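# Press the gauge pin on the magnet-marked fixture post

## Task

Find the one post of the checking fixture that has a yellow magnet on it. Press that post's gauge pin fully in and keep it fully in for one second; after that the spring may push it back out. Do not move the other three pins, and do not move the magnet.

## Robot and tools

Robot: two UR20-type arms, left_arm and right_arm, each with a Robotiq 2F-85 two-finger gripper and a wrist camera (cam_left_wrist, cam_right_wrist, both 896x504). Bases, in the scene frame: left_arm near (+0.060, +0.928, 0) m, right_arm near (-0.064, -0.817, 0) m, each turned only slightly about z.

Frames. Scene frame: origin at table-top height midway between the arms, +z up, +x out over the table, left_arm on the +y side (this is not the image left). Each arm's printed end_effector_position, quaternion, velocities and Hand target are in that arm's own base frame. Offsets you command are along the current Hand target's own axes. Gripper axes: fingers point along +z, they open and close along y, and a block about 10 cm out from the last joint sticks toward +x. end_effector_position is the point between the closed pads; closed fingertips reach about 19 mm past it.

The 18-number row. Every motion call uses one row of 18 numbers, each in [-1, 1], covering both arms even when one is idle: left dx, dy, dz, rx, ry, rz, left gripper position, force_limit, speed, then the same nine for the right arm. dx..rz are an offset (not a pose) from that arm's Hand target as it stood when the call began; 1.0 equals 0.6 m or 180 degrees, and rx, ry, rz form one rotation vector. All six zero means hold at (or return to) the Hand target. Gripper position: +1 fully open (85 mm), about -0.8 pads touching, -1 close until blocked. force_limit and speed (both start at +1) set grip strength and finger speed (about 20, 85, 150 mm/s at -1, 0, +1). To leave a gripper unchanged, repeat the three numbers last sent; a 0 is a real command. For a pin push, closing the fingers (position about -0.8) gives a compact tip.

execute_actions(actions, cameras): actions is a list of actions; each action is a list of up to 15 rows, one per 1/30 s step, the last row held to fill 15 steps (0.5 s). Every row counts from the action's start pose, not from the row before; a new action starts from the new Hand target, so repeating an offset moves further. An empty list just reports state and images. cameras: names to show; omitted or ["all"] gives all, [] none; an unknown name voids the call.

move(target, speed, blend, stop_force, zero, blocking, cameras): straight-line path toward target, one 18-number row or a list of up to 15 rows, each an offset from the same starting Hand targets (not chained). speed in m/s, 0.002 to 4.2, default 0.25 (turns up to twice that in rad/s), one value or one per target. blend in m rounds corners of a list. stop_force in N, 6 to 120, one value for both arms: an arm's path ends when push against its travel exceeds it; the arm then backs to just before that push but still presses somewhat. Omit stop_force when pulling away from a contact. zero (only with stop_force, default true) rezeroes moving arms first. blocking=false returns after about 0.5 s while the move continues (not allowed with stop_force). Moves never avoid obstacles; the tip lags and can overshoot, more when fast. Avoid paths passing near an arm's own base. Result ends with a move: line: done, off_target, moving, held or fault, plus limits (paced = pose clipped, held = steps withheld). Done does not prove nothing was touched or moved.

wait(seconds 0 to 10): let time pass holding commands; useful for the one-second hold. stop(): brakes a running move. zoom_image(camera, region [x0,y0,x1,y1] pixels, at most 504x504) enlarges the newest image of a wrist camera. zero_wrist_force(arm) tares that arm's force sensor and stop_force baseline. read_manual gives licence texts only. finished_scene(scene) ends the scene irreversibly; call it only after the pin has been held in, and call nothing after it in that reply when ending scene 1.

Results: joint positions and torques, Hand target (last commanded pose after clipping; the gripper may rest short of it, and a fresh command re-requests it), end_effector pose, Tool commands, gripper position_measured in counts (3 open, 78 about 60 mm, 130 about 40 mm, 180 about 20 mm, 230 closed), object_status (0 moving, 1 blocked while opening, 2 blocked while closing i.e. gripping, 3 reached position), Wrist force/torque in the gripper's axes plus a peak line, and step readings of position for execute_actions. Joint velocities read within noise when still. Camera calibration lines give K and T_world_to_cam for locating things in images; wrist cameras use their arm's base frame.

Limits and dangers: orientation commands are clipped to 32 degrees from the present one per step. A stopped arm keeps pressing until commanded back past its gripper; to end a push, send a target behind the tip. Arms are stiff: aiming even slightly past a firm surface can trip a fault. A contact force around 150 N (±25) or a joint contact torque at its limit (wrists 98.4 N m) stops the arm for 10 s. Motors heat when pushing or held stretched; 85 °C brakes the arm for 30 to 60 s. Approach the pin slowly with a modest stop_force, press just far enough, wait about a second, then withdraw. Keep the arms apart (collisions between them can fail the scene), do not strike the fixture or other pins, do not disturb the magnet, and never let anything fall off the table. Scene 1 is practice; only damage there carries a cost.

Each tool is called by a JSON object that holds its "api" and its "payload".

## Session

{"api": "execute_actions", "payload": {"actions": []}}

Scene clock: 0.00 s.
left_arm: end_effector_position=(+0.6452, +0.5338, +0.3687) position_measured=3 object_status=3 end_effector_quat_wxyz=(+0.054, +0.895, -0.431, +0.101) | right_arm: end_effector_position=(+1.0094, -0.4085, +0.1239) position_measured=3 object_status=3 end_effector_quat_wxyz=(+0.497, -0.362, -0.574, -0.541)
Joint positions: left_arm=[0.541 -1.507 2.094 -2.179 -1.799 -1.706] | right_arm=[2.693 -2.576 -1.22 -2.623 2.507 -0.374]
Joint velocities: within noise
Joint torques (N m): no reading
Motor temperatures (°C): left_arm=[24 36 26 39 35 34] | right_arm=[29 36 36 38 34 39]
Wrist force (N): no reading
Wrist torque (N m): no reading
Wrist force, peak (N): no reading
Hand target: left_arm +0.6452, +0.5338, +0.3687; +0.054, +0.895, -0.431, +0.101 | right_arm +1.0094, -0.4085, +0.1239; +0.497, -0.362, -0.574, -0.541
Tool commands: left_gripper/position=+1.0 left_gripper/force_limit=+1.0 left_gripper/speed=+1.0 right_gripper/position=+1.0 right_gripper/force_limit=+1.0 right_gripper/speed=+1.0

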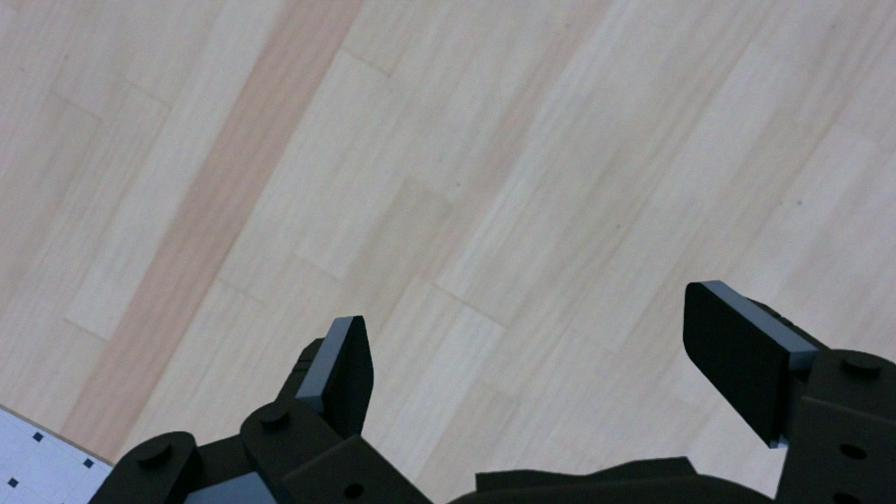

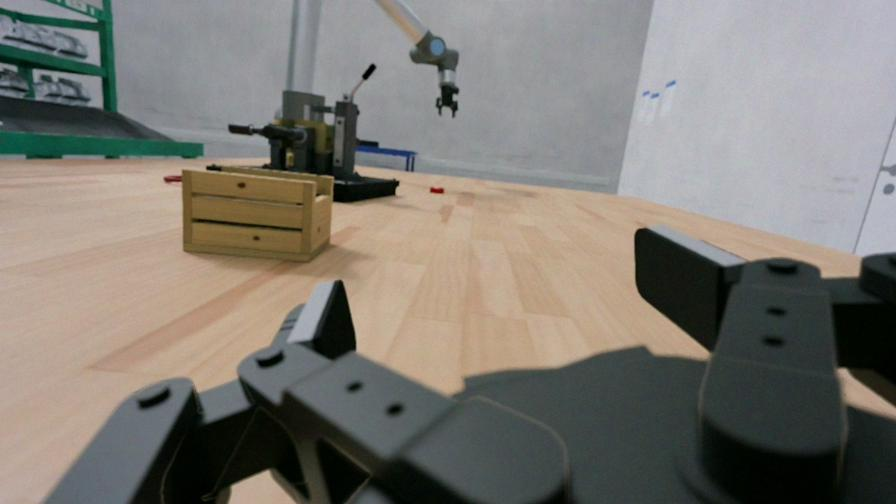

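{"api": "zoom_image", "payload": {"camera": "cam_right_wrist", "region": [150, 60, 470, 240]}}

{"api": "zoom_image", "payload": {"camera": "cam_left_wrist", "region": [0, 380, 150, 504]}}

Scaled by 1.575 from the camera's 896x504 image, which has a finer 1280x720 frame.

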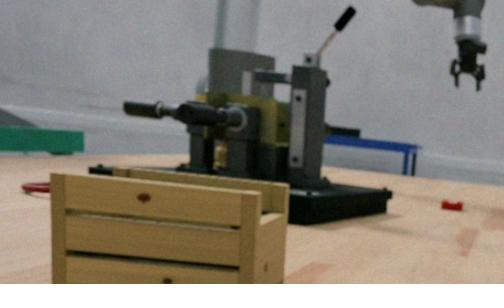

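Scaled by 3.360 from the camera's 896x504 image, which has a finer 1280x720 frame.

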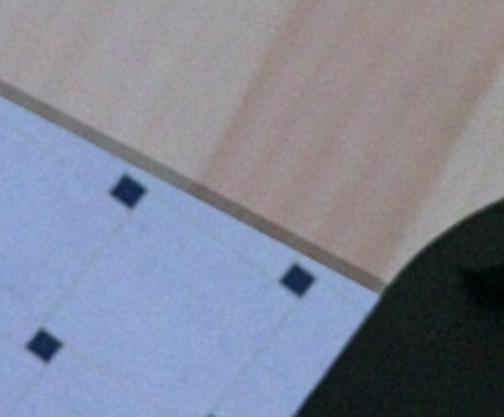

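{"api": "move", "payload": {"target": [0.667,0.68,-0.23,0,0.14,0,1,1,1,0,0,0,0,0,0,1,1,1], "speed": 0.5}}

Scene clock: 3.07 s.
left_arm: end_effector_position=(+0.5512, +0.0006, +0.5976) position_measured=3 object_status=3 end_effector_quat_wxyz=(+0.146, +0.852, -0.409, +0.294) | right_arm: end_effector_position=(+1.0094, -0.4085, +0.1239) position_measured=3 object_status=3 end_effector_quat_wxyz=(+0.497, -0.362, -0.574, -0.541)
Joint positions: left_arm=[-0.086 -2.1 2.369 -2.332 -2.043 -2.453] | right_arm=[2.693 -2.576 -1.22 -2.623 2.507 -0.374]
Joint velocities: within noise
Joint torques (N m): left_arm=[-18.19 -7.89 -83.36 -14.45 3.17 -4.59] | right_arm=[1.45 241.47 75.05 -3.95 0.35 -0.84]
Motor temperatures (°C): left_arm=[24 36 26 39 35 34] | right_arm=[29 36 36 38 34 39]
Wrist force (N): left_arm=[0.3 0.1 -0.3] | right_arm=[0.3 0.4 -0.1]
Wrist torque (N m): left_arm=[0.08 0.21 -0.01] | right_arm=[0.06 -0.05 -0.01]
Wrist force, peak (N): left_arm=[2.9 3.4 0.2] | right_arm=[0.4 0.5 -0.1]
Hand target: left_arm +0.5512, +0.0005, +0.5977; +0.146, +0.852, -0.409, +0.294 | right_arm +1.0094, -0.4085, +0.1239; +0.497, -0.362, -0.574, -0.541
Off the commanded pose: left_arm 0.000 m, 0 deg | right_arm 0.000 m, 0 deg.
move: done
camera_calibration:
cam_left_wrist: T_world_to_cam=[[-0.840556, -0.537517, -0.0673826, 0.520745], [-0.488128, 0.805457, -0.33611, 0.492607], [0.234939, -0.249628, -0.939409, 0.558095], [0, 0, 0, 1]] pos_world=[0.547053, 0.0224516, 0.724939]

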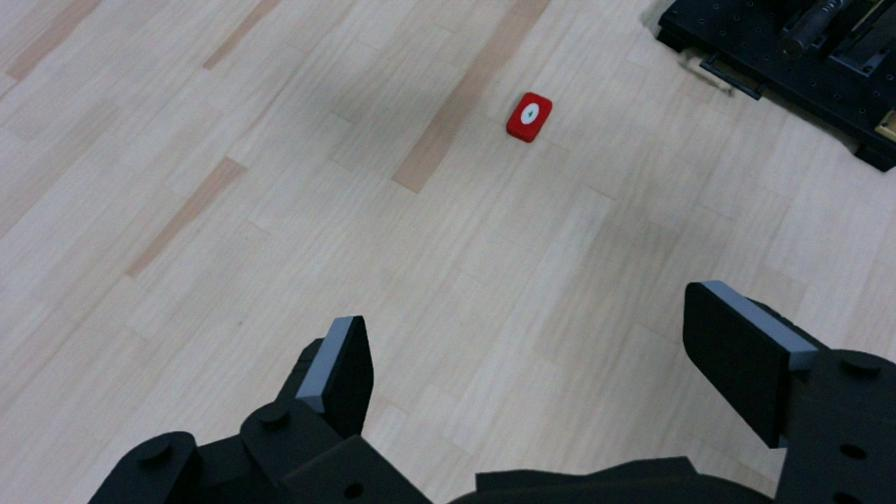

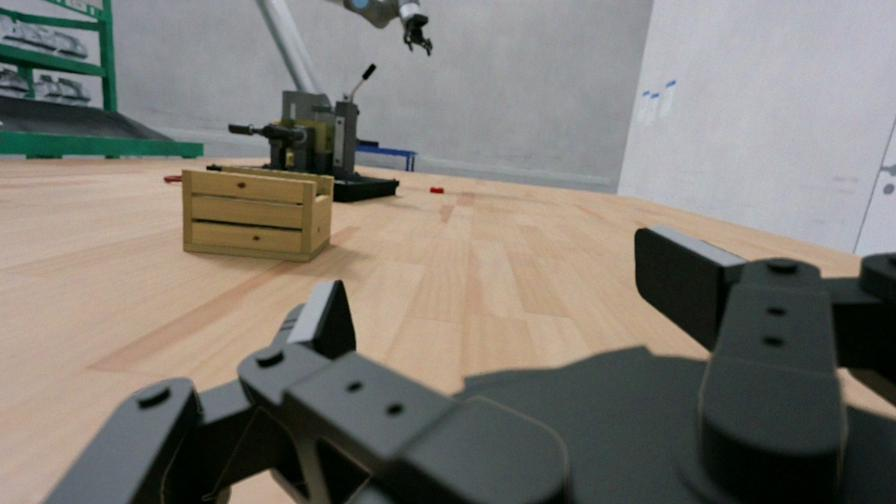

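{"api": "move", "payload": {"target": [0.465,0.512,0.295,-0.263,0.087,0.246,1,1,1,0,0,0,0,0,0,1,1,1], "speed": 0.5, "cameras": ["cam_left_wrist"]}}

{"api": "zoom_image", "payload": {"camera": "cam_left_wrist", "region": [200, 0, 700, 300]}}

Scene clock: 5.80 s.
left_arm: end_effector_position=(+0.5160, -0.4476, +0.6346) position_measured=3 object_status=3 end_effector_quat_wxyz=(-0.400, -0.467, +0.748, -0.249) | right_arm: end_effector_position=(+1.0094, -0.4085, +0.1239) position_measured=3 object_status=3 end_effector_quat_wxyz=(+0.497, -0.362, -0.574, -0.541)
Joint positions: left_arm=[-0.603 -1.789 2.199 -2.199 -2.536 -1.835] | right_arm=[2.693 -2.576 -1.22 -2.623 2.507 -0.374]
Joint velocities: within noise
Joint torques (N m): left_arm=[-19.23 -16.52 -126.81 -6.75 -8.46 2.33] | right_arm=[2.44 241.64 73.61 -3.58 0.12 -0.87]
Motor temperatures (°C): left_arm=[24 36 26 39 35 34] | right_arm=[29 36 36 38 34 39]
Wrist force (N): left_arm=[1.0 -0.1 -0.5] | right_arm=[0.2 0.2 0.2]
Wrist torque (N m): left_arm=[0.13 0.19 -0.06] | right_arm=[0.02 -0.03 0.00]
Wrist force, peak (N): left_arm=[2.7 -2.4 2.3] | right_arm=[-0.1 0.7 -0.1]
Hand target: left_arm +0.5160, -0.4477, +0.6346; -0.400, -0.467, +0.748, -0.249 | right_arm +1.0094, -0.4085, +0.1239; +0.497, -0.362, -0.574, -0.541
Off the commanded pose: left_arm 0.000 m, 0 deg | right_arm 0.000 m, 0 deg.
move: done
camera_calibration:
cam_left_wrist: T_world_to_cam=[[-0.85844, 0.502328, -0.103668, 0.750422], [0.454788, 0.651991, -0.606692, 0.465432], [-0.237168, -0.567956, -0.788148, 0.494337], [0, 0, 0, 1]] pos_world=[0.549761, -0.399654, 0.74978]
Images, in order (width x height): cam_left_wrist 896x504.

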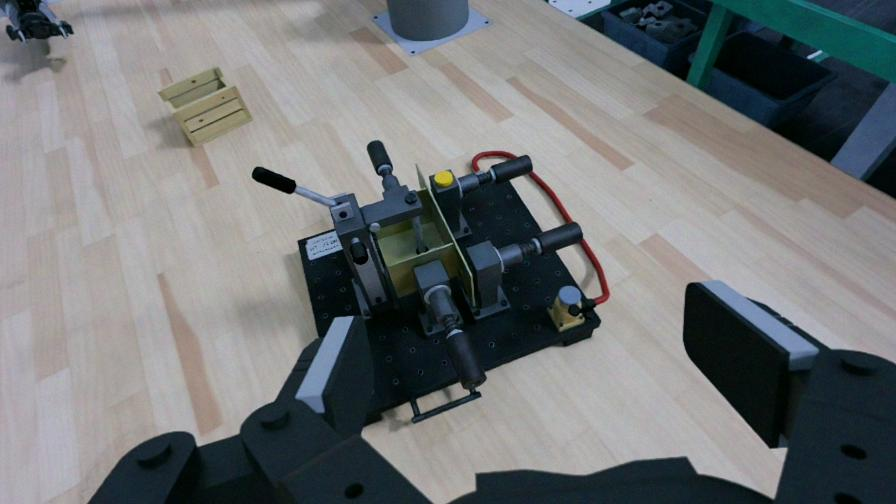

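Scaled by 1.008 from the camera's 896x504 image, which has a finer 1280x720 frame.

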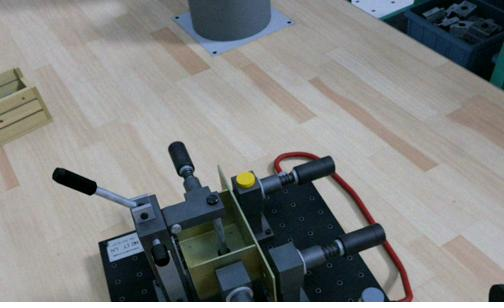

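{"api": "zoom_image", "payload": {"camera": "cam_left_wrist", "region": [330, 120, 610, 278]}}

Scaled by 1.800 from the camera's 896x504 image, which has a finer 1280x720 frame.

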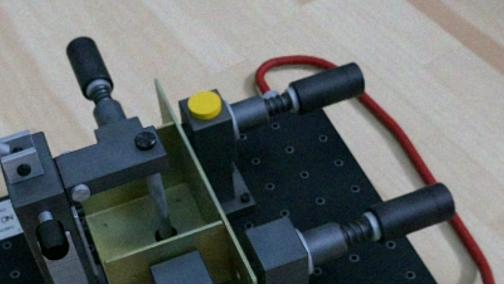

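{"api": "move", "payload": {"target": [0.297,0.363,1.0,-0.2,-0.267,0.374,-1,1,1,0,0,0,0,0,0,1,1,1], "speed": 0.5, "cameras": ["cam_left_wrist"]}}

{"api": "zoom_image", "payload": {"camera": "cam_left_wrist", "region": [250, 0, 750, 280]}}

Scene clock: 9.57 s.
left_arm: end_effector_position=(+0.0578, -0.8891, +0.4499) position_measured=235 object_status=3 end_effector_quat_wxyz=(-0.001, +0.084, +0.996, +0.000) | right_arm: end_effector_position=(+1.0094, -0.4085, +0.1239) position_measured=3 object_status=3 end_effector_quat_wxyz=(+0.497, -0.362, -0.574, -0.541)
Joint positions: left_arm=[-1.733 -1.513 1.953 -2.01 -1.572 -1.564] | right_arm=[2.693 -2.576 -1.22 -2.623 2.507 -0.374]
Joint velocities: within noise
Joint torques (N m): left_arm=[-15.95 -77.13 -120.54 -6.63 5.26 3.9] | right_arm=[0.61 243.35 73.1 -3.53 -0.15 -0.41]
Motor temperatures (°C): left_arm=[24 36 26 39 35 34] | right_arm=[29 36 36 38 34 39]
Wrist force (N): left_arm=[0.2 -0.3 0.3] | right_arm=[0.3 0.2 -0.1]
Wrist torque (N m): left_arm=[-0.11 -0.13 0.08] | right_arm=[0.03 -0.06 -0.01]
Wrist force, peak (N): left_arm=[3.5 -4.1 1.6] | right_arm=[0.4 0.8 0.2]
Hand target: left_arm +0.0576, -0.8892, +0.4498; -0.001, +0.085, +0.996, +0.000 | right_arm +1.0094, -0.4085, +0.1239; +0.497, -0.362, -0.574, -0.541
Off the commanded pose: left_arm 0.000 m, 0 deg | right_arm 0.000 m, 0 deg.
move: done
camera_calibration:
cam_left_wrist: T_world_to_cam=[[0.2938, 0.955858, 0.00404073, 0.84786], [0.90688, -0.280076, 0.314844, -0.419805], [0.302078, -0.0888367, -0.949135, 0.456553], [0, 0, 0, 1]] pos_world=[-0.00630305, -0.887453, 0.562078]
Images, in order (width x height): cam_left_wrist 896x504.

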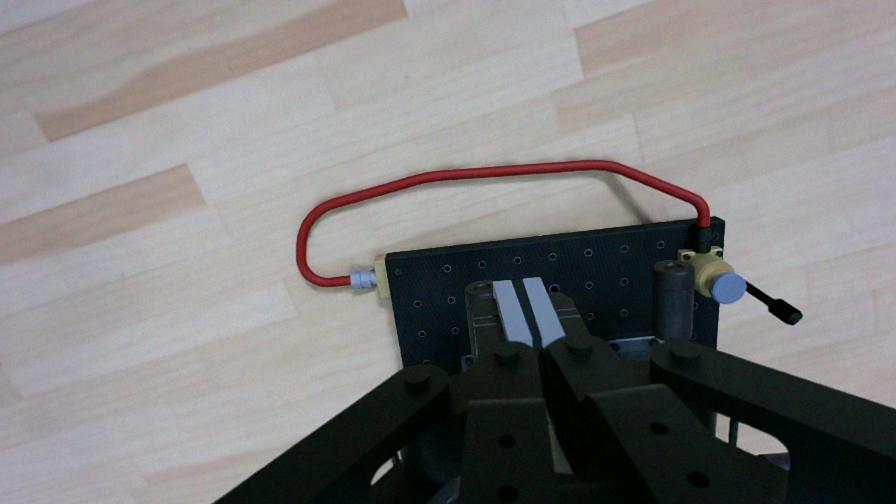

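Scaled by 1.008 from the camera's 896x504 image, which has a finer 1280x720 frame.

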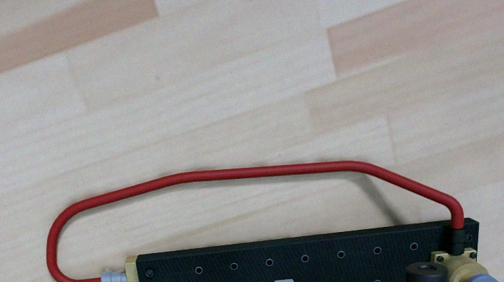

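{"api": "move", "payload": {"target": [0.22,0,0.2,0,0,0,-1,1,1,0,0,0,0,0,0,1,1,1], "speed": 0.4, "cameras": ["cam_left_wrist"]}}

{"api": "zoom_image", "payload": {"camera": "cam_left_wrist", "region": [350, 280, 750, 504]}}

Scene clock: 11.37 s.
left_arm: end_effector_position=(-0.0725, -0.8669, +0.3301) position_measured=235 object_status=3 end_effector_quat_wxyz=(-0.001, +0.085, +0.996, +0.000) | right_arm: end_effector_position=(+1.0094, -0.4085, +0.1239) position_measured=3 object_status=3 end_effector_quat_wxyz=(+0.497, -0.362, -0.574, -0.541)
Joint positions: left_arm=[-1.887 -1.459 2.084 -2.195 -1.572 -1.717] | right_arm=[2.693 -2.576 -1.22 -2.623 2.507 -0.374]
Joint velocities: within noise
Joint torques (N m): left_arm=[-16.62 -85.23 -70.85 -12.68 5.52 -6.08] | right_arm=[3.76 239.13 71.51 -3.89 0.12 -0.22]
Motor temperatures (°C): left_arm=[24 36 26 39 35 34] | right_arm=[29 36 36 38 34 39]
Wrist force (N): left_arm=[0.8 -0.2 -0.6] | right_arm=[0.1 0.4 0.2]
Wrist torque (N m): left_arm=[-0.14 -0.22 0.07] | right_arm=[0.07 -0.03 0.00]
Wrist force, peak (N): left_arm=[3.5 0.0 2.0] | right_arm=[0.2 0.7 0.0]
Hand target: left_arm -0.0726, -0.8669, +0.3299; -0.001, +0.085, +0.996, +0.000 | right_arm +1.0094, -0.4085, +0.1239; +0.497, -0.362, -0.574, -0.541
Off the commanded pose: left_arm 0.000 m, 0 deg | right_arm 0.000 m, 0 deg.
move: done
camera_calibration:
cam_left_wrist: T_world_to_cam=[[0.294092, 0.955768, 0.00420889, 0.865293], [0.906724, -0.280388, 0.315014, -0.258102], [0.302261, -0.0888269, -0.949078, 0.384283], [0, 0, 0, 1]] pos_world=[-0.136602, -0.865253, 0.442379]
Images, in order (width x height): cam_left_wrist 896x504.

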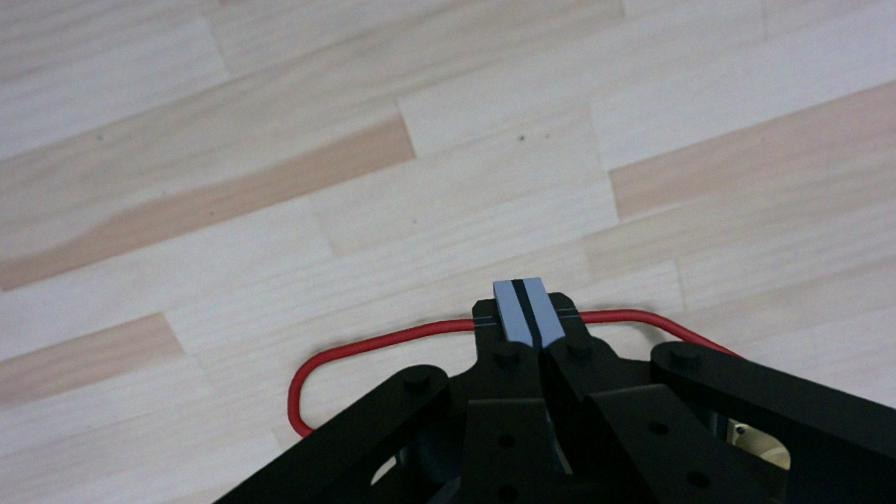

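Scaled by 1.260 from the camera's 896x504 image, which has a finer 1280x720 frame.

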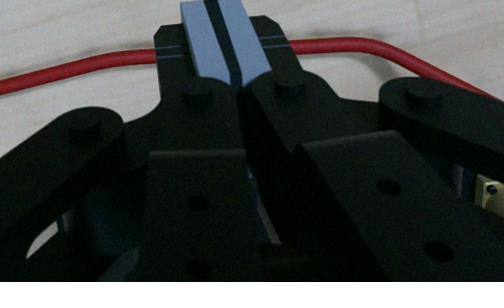

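{"api": "move", "payload": {"target": [-0.282,0.01,0,-0.379,0,0.914,-1,1,1,0,0,0,0,0,0,1,1,1], "speed": 0.6, "cameras": ["cam_left_wrist"]}}

{"api": "zoom_image", "payload": {"camera": "cam_left_wrist", "region": [250, 60, 750, 340]}}

Scene clock: 15.43 s.
left_arm: end_effector_position=(+0.0952, -0.8895, +0.3297) position_measured=235 object_status=3 end_effector_quat_wxyz=(+0.032, +0.922, -0.062, +0.381) | right_arm: end_effector_position=(+1.0094, -0.4085, +0.1239) position_measured=3 object_status=3 end_effector_quat_wxyz=(+0.497, -0.362, -0.574, -0.541)
Joint positions: left_arm=[-1.968 -1.408 2.13 -2.053 -0.816 1.212] | right_arm=[2.693 -2.576 -1.22 -2.623 2.507 -0.374]
Joint velocities: within noise
Joint torques (N m): left_arm=[17.37 -138.22 -59 -12.3 -1.11 4.09] | right_arm=[0.55 239.2 71.4 -4.06 0.04 -0.47]
Motor temperatures (°C): left_arm=[24 36 26 39 35 34] | right_arm=[29 36 36 37 34 39]
Wrist force (N): left_arm=[0.7 0.5 -0.3] | right_arm=[0.1 0.5 0.1]
Wrist torque (N m): left_arm=[0.20 0.09 -0.08] | right_arm=[0.09 -0.02 0.00]
Wrist force, peak (N): left_arm=[1.3 0.5 -0.8] | right_arm=[0.3 0.8 0.0]
Hand target: left_arm +0.0952, -0.8895, +0.3297; +0.032, +0.922, -0.062, +0.381 | right_arm +1.0094, -0.4085, +0.1239; +0.497, -0.362, -0.574, -0.541
Off the commanded pose: left_arm 0.000 m, 0 deg | right_arm 0.000 m, 0 deg.
move: done
camera_calibration:
cam_left_wrist: T_world_to_cam=[[-0.230137, -0.970168, -0.0762287, -0.799134], [-0.864124, 0.239751, -0.442504, 0.464624], [0.447579, -0.0359654, -0.893521, 0.346095], [0, 0, 0, 1]] pos_world=[0.0626779, -0.874241, 0.453925]
Images, in order (width x height): cam_left_wrist 896x504.

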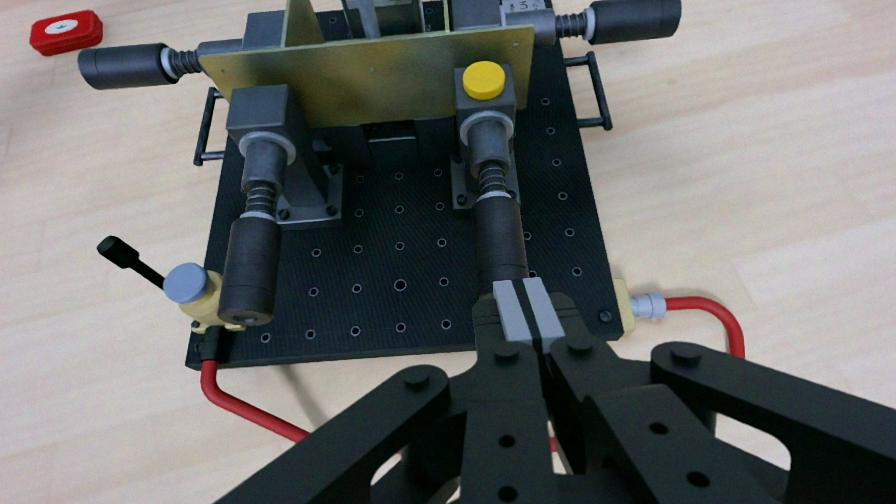

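Scaled by 1.008 from the camera's 896x504 image, which has a finer 1280x720 frame.

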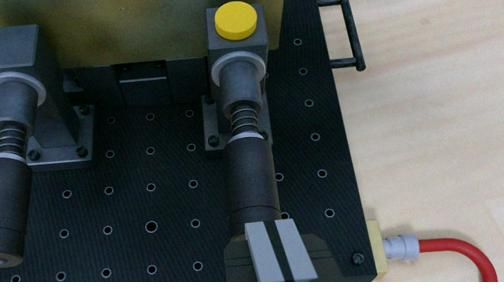

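{"api": "move", "payload": {"target": [-0.224,0,-0.035,0,0,0,-1,1,1,0,0,0,0,0,0,1,1,1], "speed": 0.3, "cameras": ["cam_left_wrist"]}}

{"api": "zoom_image", "payload": {"camera": "cam_left_wrist", "region": [350, 0, 650, 168]}}

Scene clock: 17.63 s.
left_arm: end_effector_position=(-0.0136, -0.8751, +0.2496) position_measured=235 object_status=3 end_effector_quat_wxyz=(+0.032, +0.922, -0.062, +0.381) | right_arm: end_effector_position=(+1.0094, -0.4085, +0.1239) position_measured=3 object_status=3 end_effector_quat_wxyz=(+0.497, -0.362, -0.574, -0.541)
Joint positions: left_arm=[-2.091 -1.332 2.15 -2.043 -0.851 1.054] | right_arm=[2.693 -2.576 -1.22 -2.623 2.507 -0.374]
Joint velocities: within noise
Joint torques (N m): left_arm=[-7.06 -101.87 -100.47 -4.56 -1.14 -3.68] | right_arm=[0.82 247.13 73.6 -4.38 0.61 -0.54]
Motor temperatures (°C): left_arm=[24 36 26 39 35 34] | right_arm=[29 36 36 37 34 39]
Wrist force (N): left_arm=[0.8 0.0 -0.1] | right_arm=[0.1 0.6 0.0]
Wrist torque (N m): left_arm=[0.07 0.07 -0.04] | right_arm=[0.09 -0.02 0.00]
Wrist force, peak (N): left_arm=[4.2 0.0 0.4] | right_arm=[0.5 0.6 0.1]
Hand target: left_arm -0.0138, -0.8753, +0.2496; +0.032, +0.922, -0.062, +0.381 | right_arm +1.0094, -0.4085, +0.1239; +0.497, -0.362, -0.574, -0.541
Off the commanded pose: left_arm 0.000 m, 0 deg | right_arm 0.000 m, 0 deg.
move: done
camera_calibration:
cam_left_wrist: T_world_to_cam=[[-0.23027, -0.970123, -0.0764028, -0.81621], [-0.864088, 0.239948, -0.442466, 0.331868], [0.44758, -0.035868, -0.893524, 0.323824], [0, 0, 0, 1]] pos_world=[-0.0461227, -0.85984, 0.373824]
Images, in order (width x height): cam_left_wrist 896x504.

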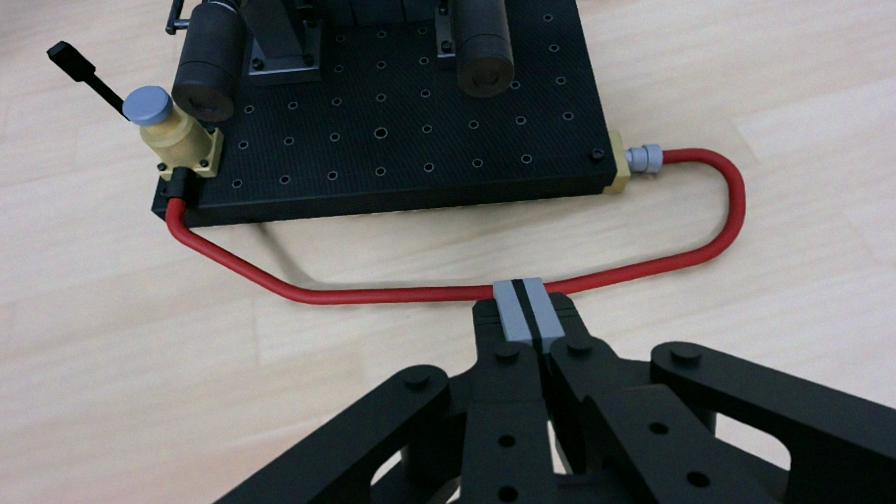

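Scaled by 1.680 from the camera's 896x504 image, which has a finer 1280x720 frame.

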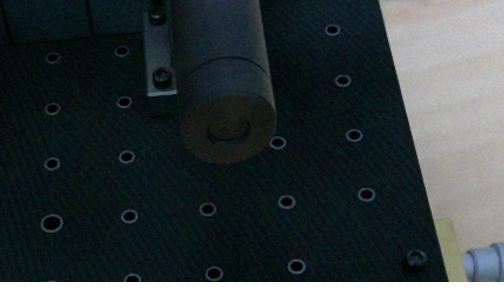

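{"api": "move", "payload": {"target": [0.061,0.019,0.223,0,0,0,-1,1,1,0,0,0,0,0,0,1,1,1], "speed": 0.25, "cameras": ["cam_left_wrist"]}}

{"api": "zoom_image", "payload": {"camera": "cam_left_wrist", "region": [350, 160, 650, 328]}}

Scene clock: 19.90 s.
left_arm: end_effector_position=(+0.1037, -0.9040, +0.1810) position_measured=235 object_status=3 end_effector_quat_wxyz=(+0.032, +0.922, -0.062, +0.381) | right_arm: end_effector_position=(+1.0094, -0.4085, +0.1239) position_measured=3 object_status=3 end_effector_quat_wxyz=(+0.497, -0.362, -0.574, -0.541)
Joint positions: left_arm=[-1.952 -1.239 2.198 -2.306 -0.812 1.234] | right_arm=[2.693 -2.576 -1.22 -2.623 2.507 -0.374]
Joint velocities: within noise
Joint torques (N m): left_arm=[14.93 -111.6 -44.3 -10.36 9.25 3.88] | right_arm=[-1.63 244.87 71.91 -3.72 0.17 -0.28]
Motor temperatures (°C): left_arm=[24 36 26 39 35 34] | right_arm=[29 36 36 37 34 39]
Wrist force (N): left_arm=[0.7 -0.2 -0.4] | right_arm=[0.3 0.2 -0.3]
Wrist torque (N m): left_arm=[0.09 0.14 -0.01] | right_arm=[0.03 -0.05 0.00]
Wrist force, peak (N): left_arm=[0.0 -0.1 -3.2] | right_arm=[0.3 0.6 0.6]
Hand target: left_arm +0.1038, -0.9040, +0.1810; +0.032, +0.922, -0.062, +0.381 | right_arm +1.0094, -0.4085, +0.1239; +0.497, -0.362, -0.574, -0.541
Off the commanded pose: left_arm 0.000 m, 0 deg | right_arm 0.000 m, 0 deg.
move: done
camera_calibration:
cam_left_wrist: T_world_to_cam=[[-0.23027, -0.97014, -0.0761864, -0.822558], [-0.86409, 0.23985, -0.442517, 0.409735], [0.447577, -0.0360666, -0.893518, 0.208813], [0, 0, 0, 1]] pos_world=[0.0711773, -0.88874, 0.305225]
Images, in order (width x height): cam_left_wrist 896x504.

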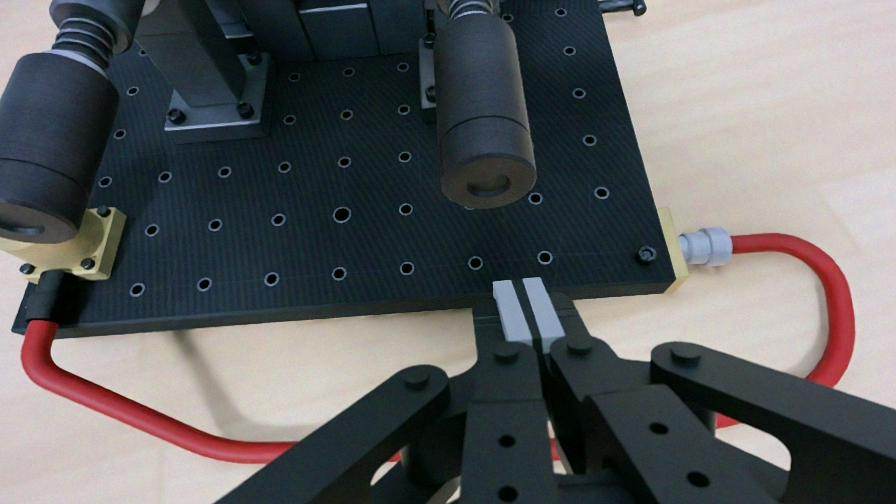

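Scaled by 1.680 from the camera's 896x504 image, which has a finer 1280x720 frame.

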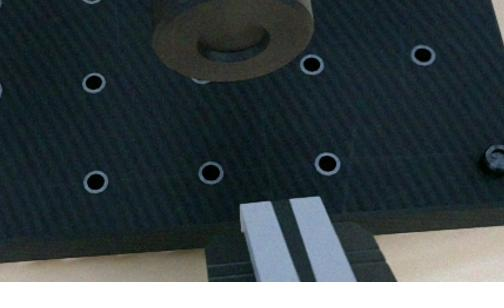

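{"api": "move", "payload": {"target": [0.0247,-0.005,0.046,0,0,0,-1,1,1,0,0,0,0,0,0,1,1,1], "speed": 0.15, "cameras": []}}

{"api": "move", "payload": {"target": [0.047,0,0.047,0,0,0,-1,1,1,0,0,0,0,0,0,1,1,1], "speed": 0.02, "stop_force": 8, "cameras": ["cam_left_wrist"]}}

Scene clock: 21.47 s.
left_arm: end_effector_position=(+0.1338, -0.9053, +0.1719) position_measured=235 object_status=3 end_effector_quat_wxyz=(+0.032, +0.922, -0.062, +0.381) | right_arm: end_effector_position=(+1.0094, -0.4085, +0.1239) position_measured=3 object_status=3 end_effector_quat_wxyz=(+0.497, -0.362, -0.574, -0.541)
Joint positions: left_arm=[-1.919 -1.225 2.209 -2.361 -0.805 1.279] | right_arm=[2.693 -2.576 -1.22 -2.623 2.507 -0.374]
Joint velocities: within noise
Joint torques (N m): left_arm=[14.7 -110.25 -39.7 -12.95 9.4 3.48] | right_arm=[0.92 237.04 66.23 -3.17 0.05 0.13]
Motor temperatures (°C): left_arm=[24 36 26 39 35 34] | right_arm=[29 36 36 37 34 39]
Wrist force (N): left_arm=[0.9 -0.2 -0.2] | right_arm=[0.1 0.4 0.1]
Wrist torque (N m): left_arm=[0.08 0.07 0.00] | right_arm=[0.06 -0.01 0.00]
Wrist force, peak (N): left_arm=[0.4 0.1 -1.7] | right_arm=[0.5 0.7 0.1]
Hand target: left_arm +0.1339, -0.9053, +0.1719; +0.032, +0.922, -0.062, +0.381 | right_arm +1.0094, -0.4085, +0.1239; +0.497, -0.362, -0.574, -0.541
Off the commanded pose: left_arm 0.000 m, 0 deg | right_arm 0.000 m, 0 deg.
move: done
No camera images: "cameras" was empty.

Scene clock: 23.53 s.
left_arm: end_effector_position=(+0.1487, -0.9073, +0.1718) position_measured=235 object_status=3 end_effector_quat_wxyz=(+0.032, +0.922, -0.062, +0.381) | right_arm: end_effector_position=(+1.0094, -0.4085, +0.1239) position_measured=3 object_status=3 end_effector_quat_wxyz=(+0.497, -0.362, -0.574, -0.541)
Joint positions: left_arm=[-1.901 -1.222 2.21 -2.382 -0.802 1.302] | right_arm=[2.693 -2.576 -1.22 -2.623 2.507 -0.374]
Joint velocities: within noise
Joint torques (N m): left_arm=[-17.18 -164.78 -74.86 -5.96 1.63 -3.81] | right_arm=[-4.09 242.51 71.4 -3.37 0.18 -0.38]
Motor temperatures (°C): left_arm=[24 36 26 39 35 34] | right_arm=[29 36 36 37 34 39]
Wrist force (N): left_arm=[-4.6 0.1 -3.6] | right_arm=[0.1 0.3 0.1]
Wrist torque (N m): left_arm=[0.07 0.01 0.02] | right_arm=[0.04 -0.02 0.00]
Wrist force, peak (N): left_arm=[-5.0 1.8 -6.3] | right_arm=[0.2 0.4 0.6]
Hand target: left_arm +0.1486, -0.9074, +0.1719; +0.032, +0.922, -0.062, +0.381 (not the last commanded pose) | right_arm +1.0094, -0.4085, +0.1239; +0.497, -0.362, -0.574, -0.541
Off the commanded pose: left_arm 0.025 m, 0 deg | right_arm 0.000 m, 0 deg.
move: contact (left_arm)
camera_calibration:
cam_left_wrist: T_world_to_cam=[[-0.230312, -0.97012, -0.0763156, -0.816037], [-0.864078, 0.239946, -0.442488, 0.445415], [0.447578, -0.0359679, -0.893521, 0.180421], [0, 0, 0, 1]] pos_world=[0.116177, -0.89204, 0.296024]
Images, in order (width x height): cam_left_wrist 896x504.

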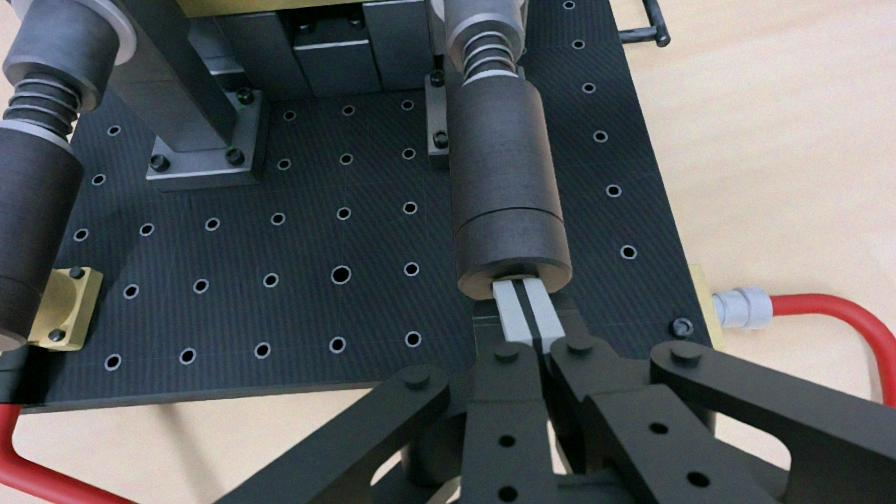

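{"api": "move", "payload": {"target": [0.047,0,0.047,0,0,0,-1,1,1,0,0,0,0,0,0,1,1,1], "speed": 0.015, "stop_force": 45, "cameras": ["cam_left_wrist"]}}

{"api": "zoom_image", "payload": {"camera": "cam_left_wrist", "region": [350, 0, 650, 168]}}

Scene clock: 25.93 s.
left_arm: end_effector_position=(+0.1657, -0.9098, +0.1718) position_measured=235 object_status=3 end_effector_quat_wxyz=(+0.032, +0.922, -0.062, +0.381) | right_arm: end_effector_position=(+1.0094, -0.4085, +0.1239) position_measured=3 object_status=3 end_effector_quat_wxyz=(+0.497, -0.362, -0.574, -0.541)
Joint positions: left_arm=[-1.881 -1.218 2.211 -2.406 -0.799 1.33] | right_arm=[2.693 -2.576 -1.22 -2.623 2.507 -0.374]
Joint velocities: within noise
Joint torques (N m): left_arm=[29.45 -143.1 -39.83 -1.44 17.44 -4.71] | right_arm=[-0.5 246.75 73.29 -4.03 0.76 -0.64]
Motor temperatures (°C): left_arm=[24 36 26 39 35 34] | right_arm=[29 36 36 37 34 39]
Wrist force (N): left_arm=[-28.4 2.0 -50.1] | right_arm=[0.2 0.2 -0.1]
Wrist torque (N m): left_arm=[-0.08 0.18 0.10] | right_arm=[0.02 -0.04 0.00]
Wrist force, peak (N): left_arm=[-59.8 -13.6 -96.8] | right_arm=[0.1 0.7 0.3]
Hand target: left_arm +0.1657, -0.9098, +0.1719; +0.032, +0.922, -0.062, +0.381 (not the last commanded pose) | right_arm +1.0094, -0.4085, +0.1239; +0.497, -0.362, -0.574, -0.541
Off the commanded pose: left_arm 0.023 m, 0 deg | right_arm 0.000 m, 0 deg.
move: contact (left_arm)
camera_calibration:
cam_left_wrist: T_world_to_cam=[[-0.230228, -0.970143, -0.0762736, -0.814472], [-0.8641, 0.239852, -0.442496, 0.460688], [0.447578, -0.0359667, -0.893521, 0.172682], [0, 0, 0, 1]] pos_world=[0.133278, -0.89444, 0.296024]
Images, in order (width x height): cam_left_wrist 896x504.

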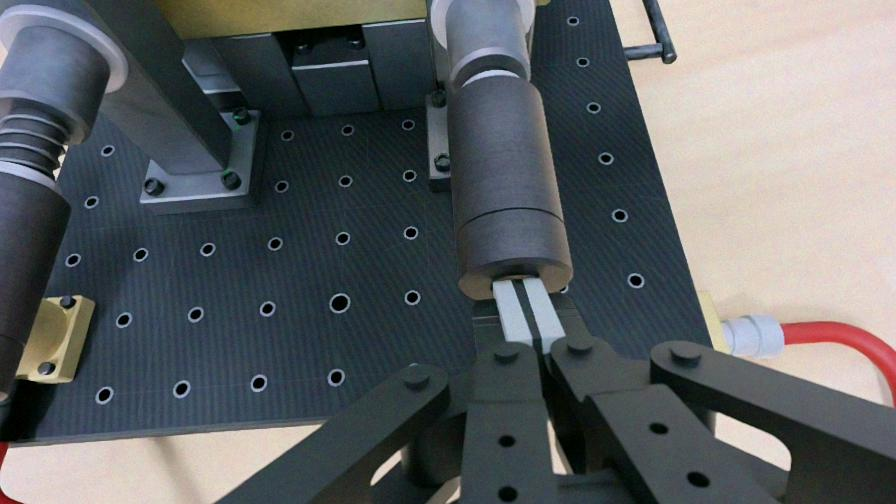

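Scaled by 1.680 from the camera's 896x504 image, which has a finer 1280x720 frame.

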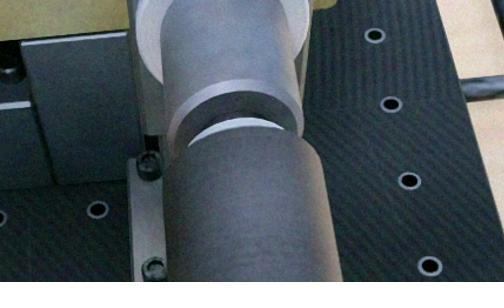

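{"api": "wait", "payload": {"seconds": 1.3, "cameras": []}}

{"api": "move", "payload": {"target": [-0.047,0,-0.047,0,0,0,-1,1,1,0,0,0,0,0,0,1,1,1], "speed": 0.05, "cameras": []}}

{"api": "finished_scene", "payload": {"scene": 1}}

Scene clock: 27.53 s.
left_arm: end_effector_position=(+0.1657, -0.9098, +0.1719) position_measured=235 object_status=3 end_effector_quat_wxyz=(+0.032, +0.922, -0.062, +0.381) | right_arm: end_effector_position=(+1.0094, -0.4085, +0.1239) position_measured=3 object_status=3 end_effector_quat_wxyz=(+0.497, -0.362, -0.574, -0.541)
Joint positions: left_arm=[-1.881 -1.218 2.211 -2.406 -0.799 1.33] | right_arm=[2.693 -2.576 -1.22 -2.623 2.507 -0.374]
Joint velocities: within noise
Joint torques (N m): left_arm=[28.52 -154.38 -53.12 -3.85 10.91 -4.59] | right_arm=[-0.67 243.5 70.03 -3.94 0.26 -0.42]
Motor temperatures (°C): left_arm=[24 36 26 39 35 34] | right_arm=[29 36 36 37 34 39]
Wrist force (N): left_arm=[-28.7 1.8 -45.5] | right_arm=[0.0 0.3 0.0]
Wrist torque (N m): left_arm=[-0.12 0.10 0.11] | right_arm=[0.03 0.00 0.00]
Wrist force, peak (N): left_arm=[-28.6 1.8 -50.0] | right_arm=[0.0 0.7 0.1]
Hand target: left_arm +0.1657, -0.9098, +0.1719; +0.032, +0.922, -0.062, +0.381 (not the last commanded pose) | right_arm +1.0094, -0.4085, +0.1239; +0.497, -0.362, -0.574, -0.541
Tool commands: left_gripper/position=-1.0 left_gripper/force_limit=+1.0 left_gripper/speed=+1.0 right_gripper/position=+1.0 right_gripper/force_limit=+1.0 right_gripper/speed=+1.0
Off the commanded pose: left_arm 0.023 m, 0 deg | right_arm 0.000 m, 0 deg.
wait: 1.30 s; at rest from the start
No camera images: "cameras" was empty.

Scene clock: 28.73 s.
left_arm: end_effector_position=(+0.1263, -0.9043, +0.1719) position_measured=235 object_status=3 end_effector_quat_wxyz=(+0.032, +0.922, -0.062, +0.381) | right_arm: end_effector_position=(+1.0094, -0.4085, +0.1239) position_measured=3 object_status=3 end_effector_quat_wxyz=(+0.497, -0.362, -0.574, -0.541)
Joint positions: left_arm=[-1.927 -1.227 2.208 -2.351 -0.807 1.267] | right_arm=[2.693 -2.576 -1.22 -2.623 2.507 -0.374]
Joint velocities: within noise
Joint torques (N m): left_arm=[-15.44 -163.26 -87.89 -6.51 -2.03 -6.04] | right_arm=[-0.99 240.26 69.91 -3.69 -1.11 0.37]
Motor temperatures (°C): left_arm=[24 36 26 39 35 34] | right_arm=[29 36 36 37 34 39]
Wrist force (N): left_arm=[-0.8 3.0 -0.6] | right_arm=[0.1 0.4 0.3]
Wrist torque (N m): left_arm=[0.66 0.39 0.00] | right_arm=[0.06 -0.02 0.00]
Wrist force, peak (N): left_arm=[-28.3 2.0 -44.7] | right_arm=[0.1 0.7 -0.1]
Hand target: left_arm +0.1262, -0.9043, +0.1719; +0.032, +0.922, -0.062, +0.381 | right_arm +1.0094, -0.4085, +0.1239; +0.497, -0.362, -0.574, -0.541
Off the commanded pose: left_arm 0.000 m, 0 deg | right_arm 0.000 m, 0 deg.
move: done
No camera images: "cameras" was empty.

The scene is finished: the task was done.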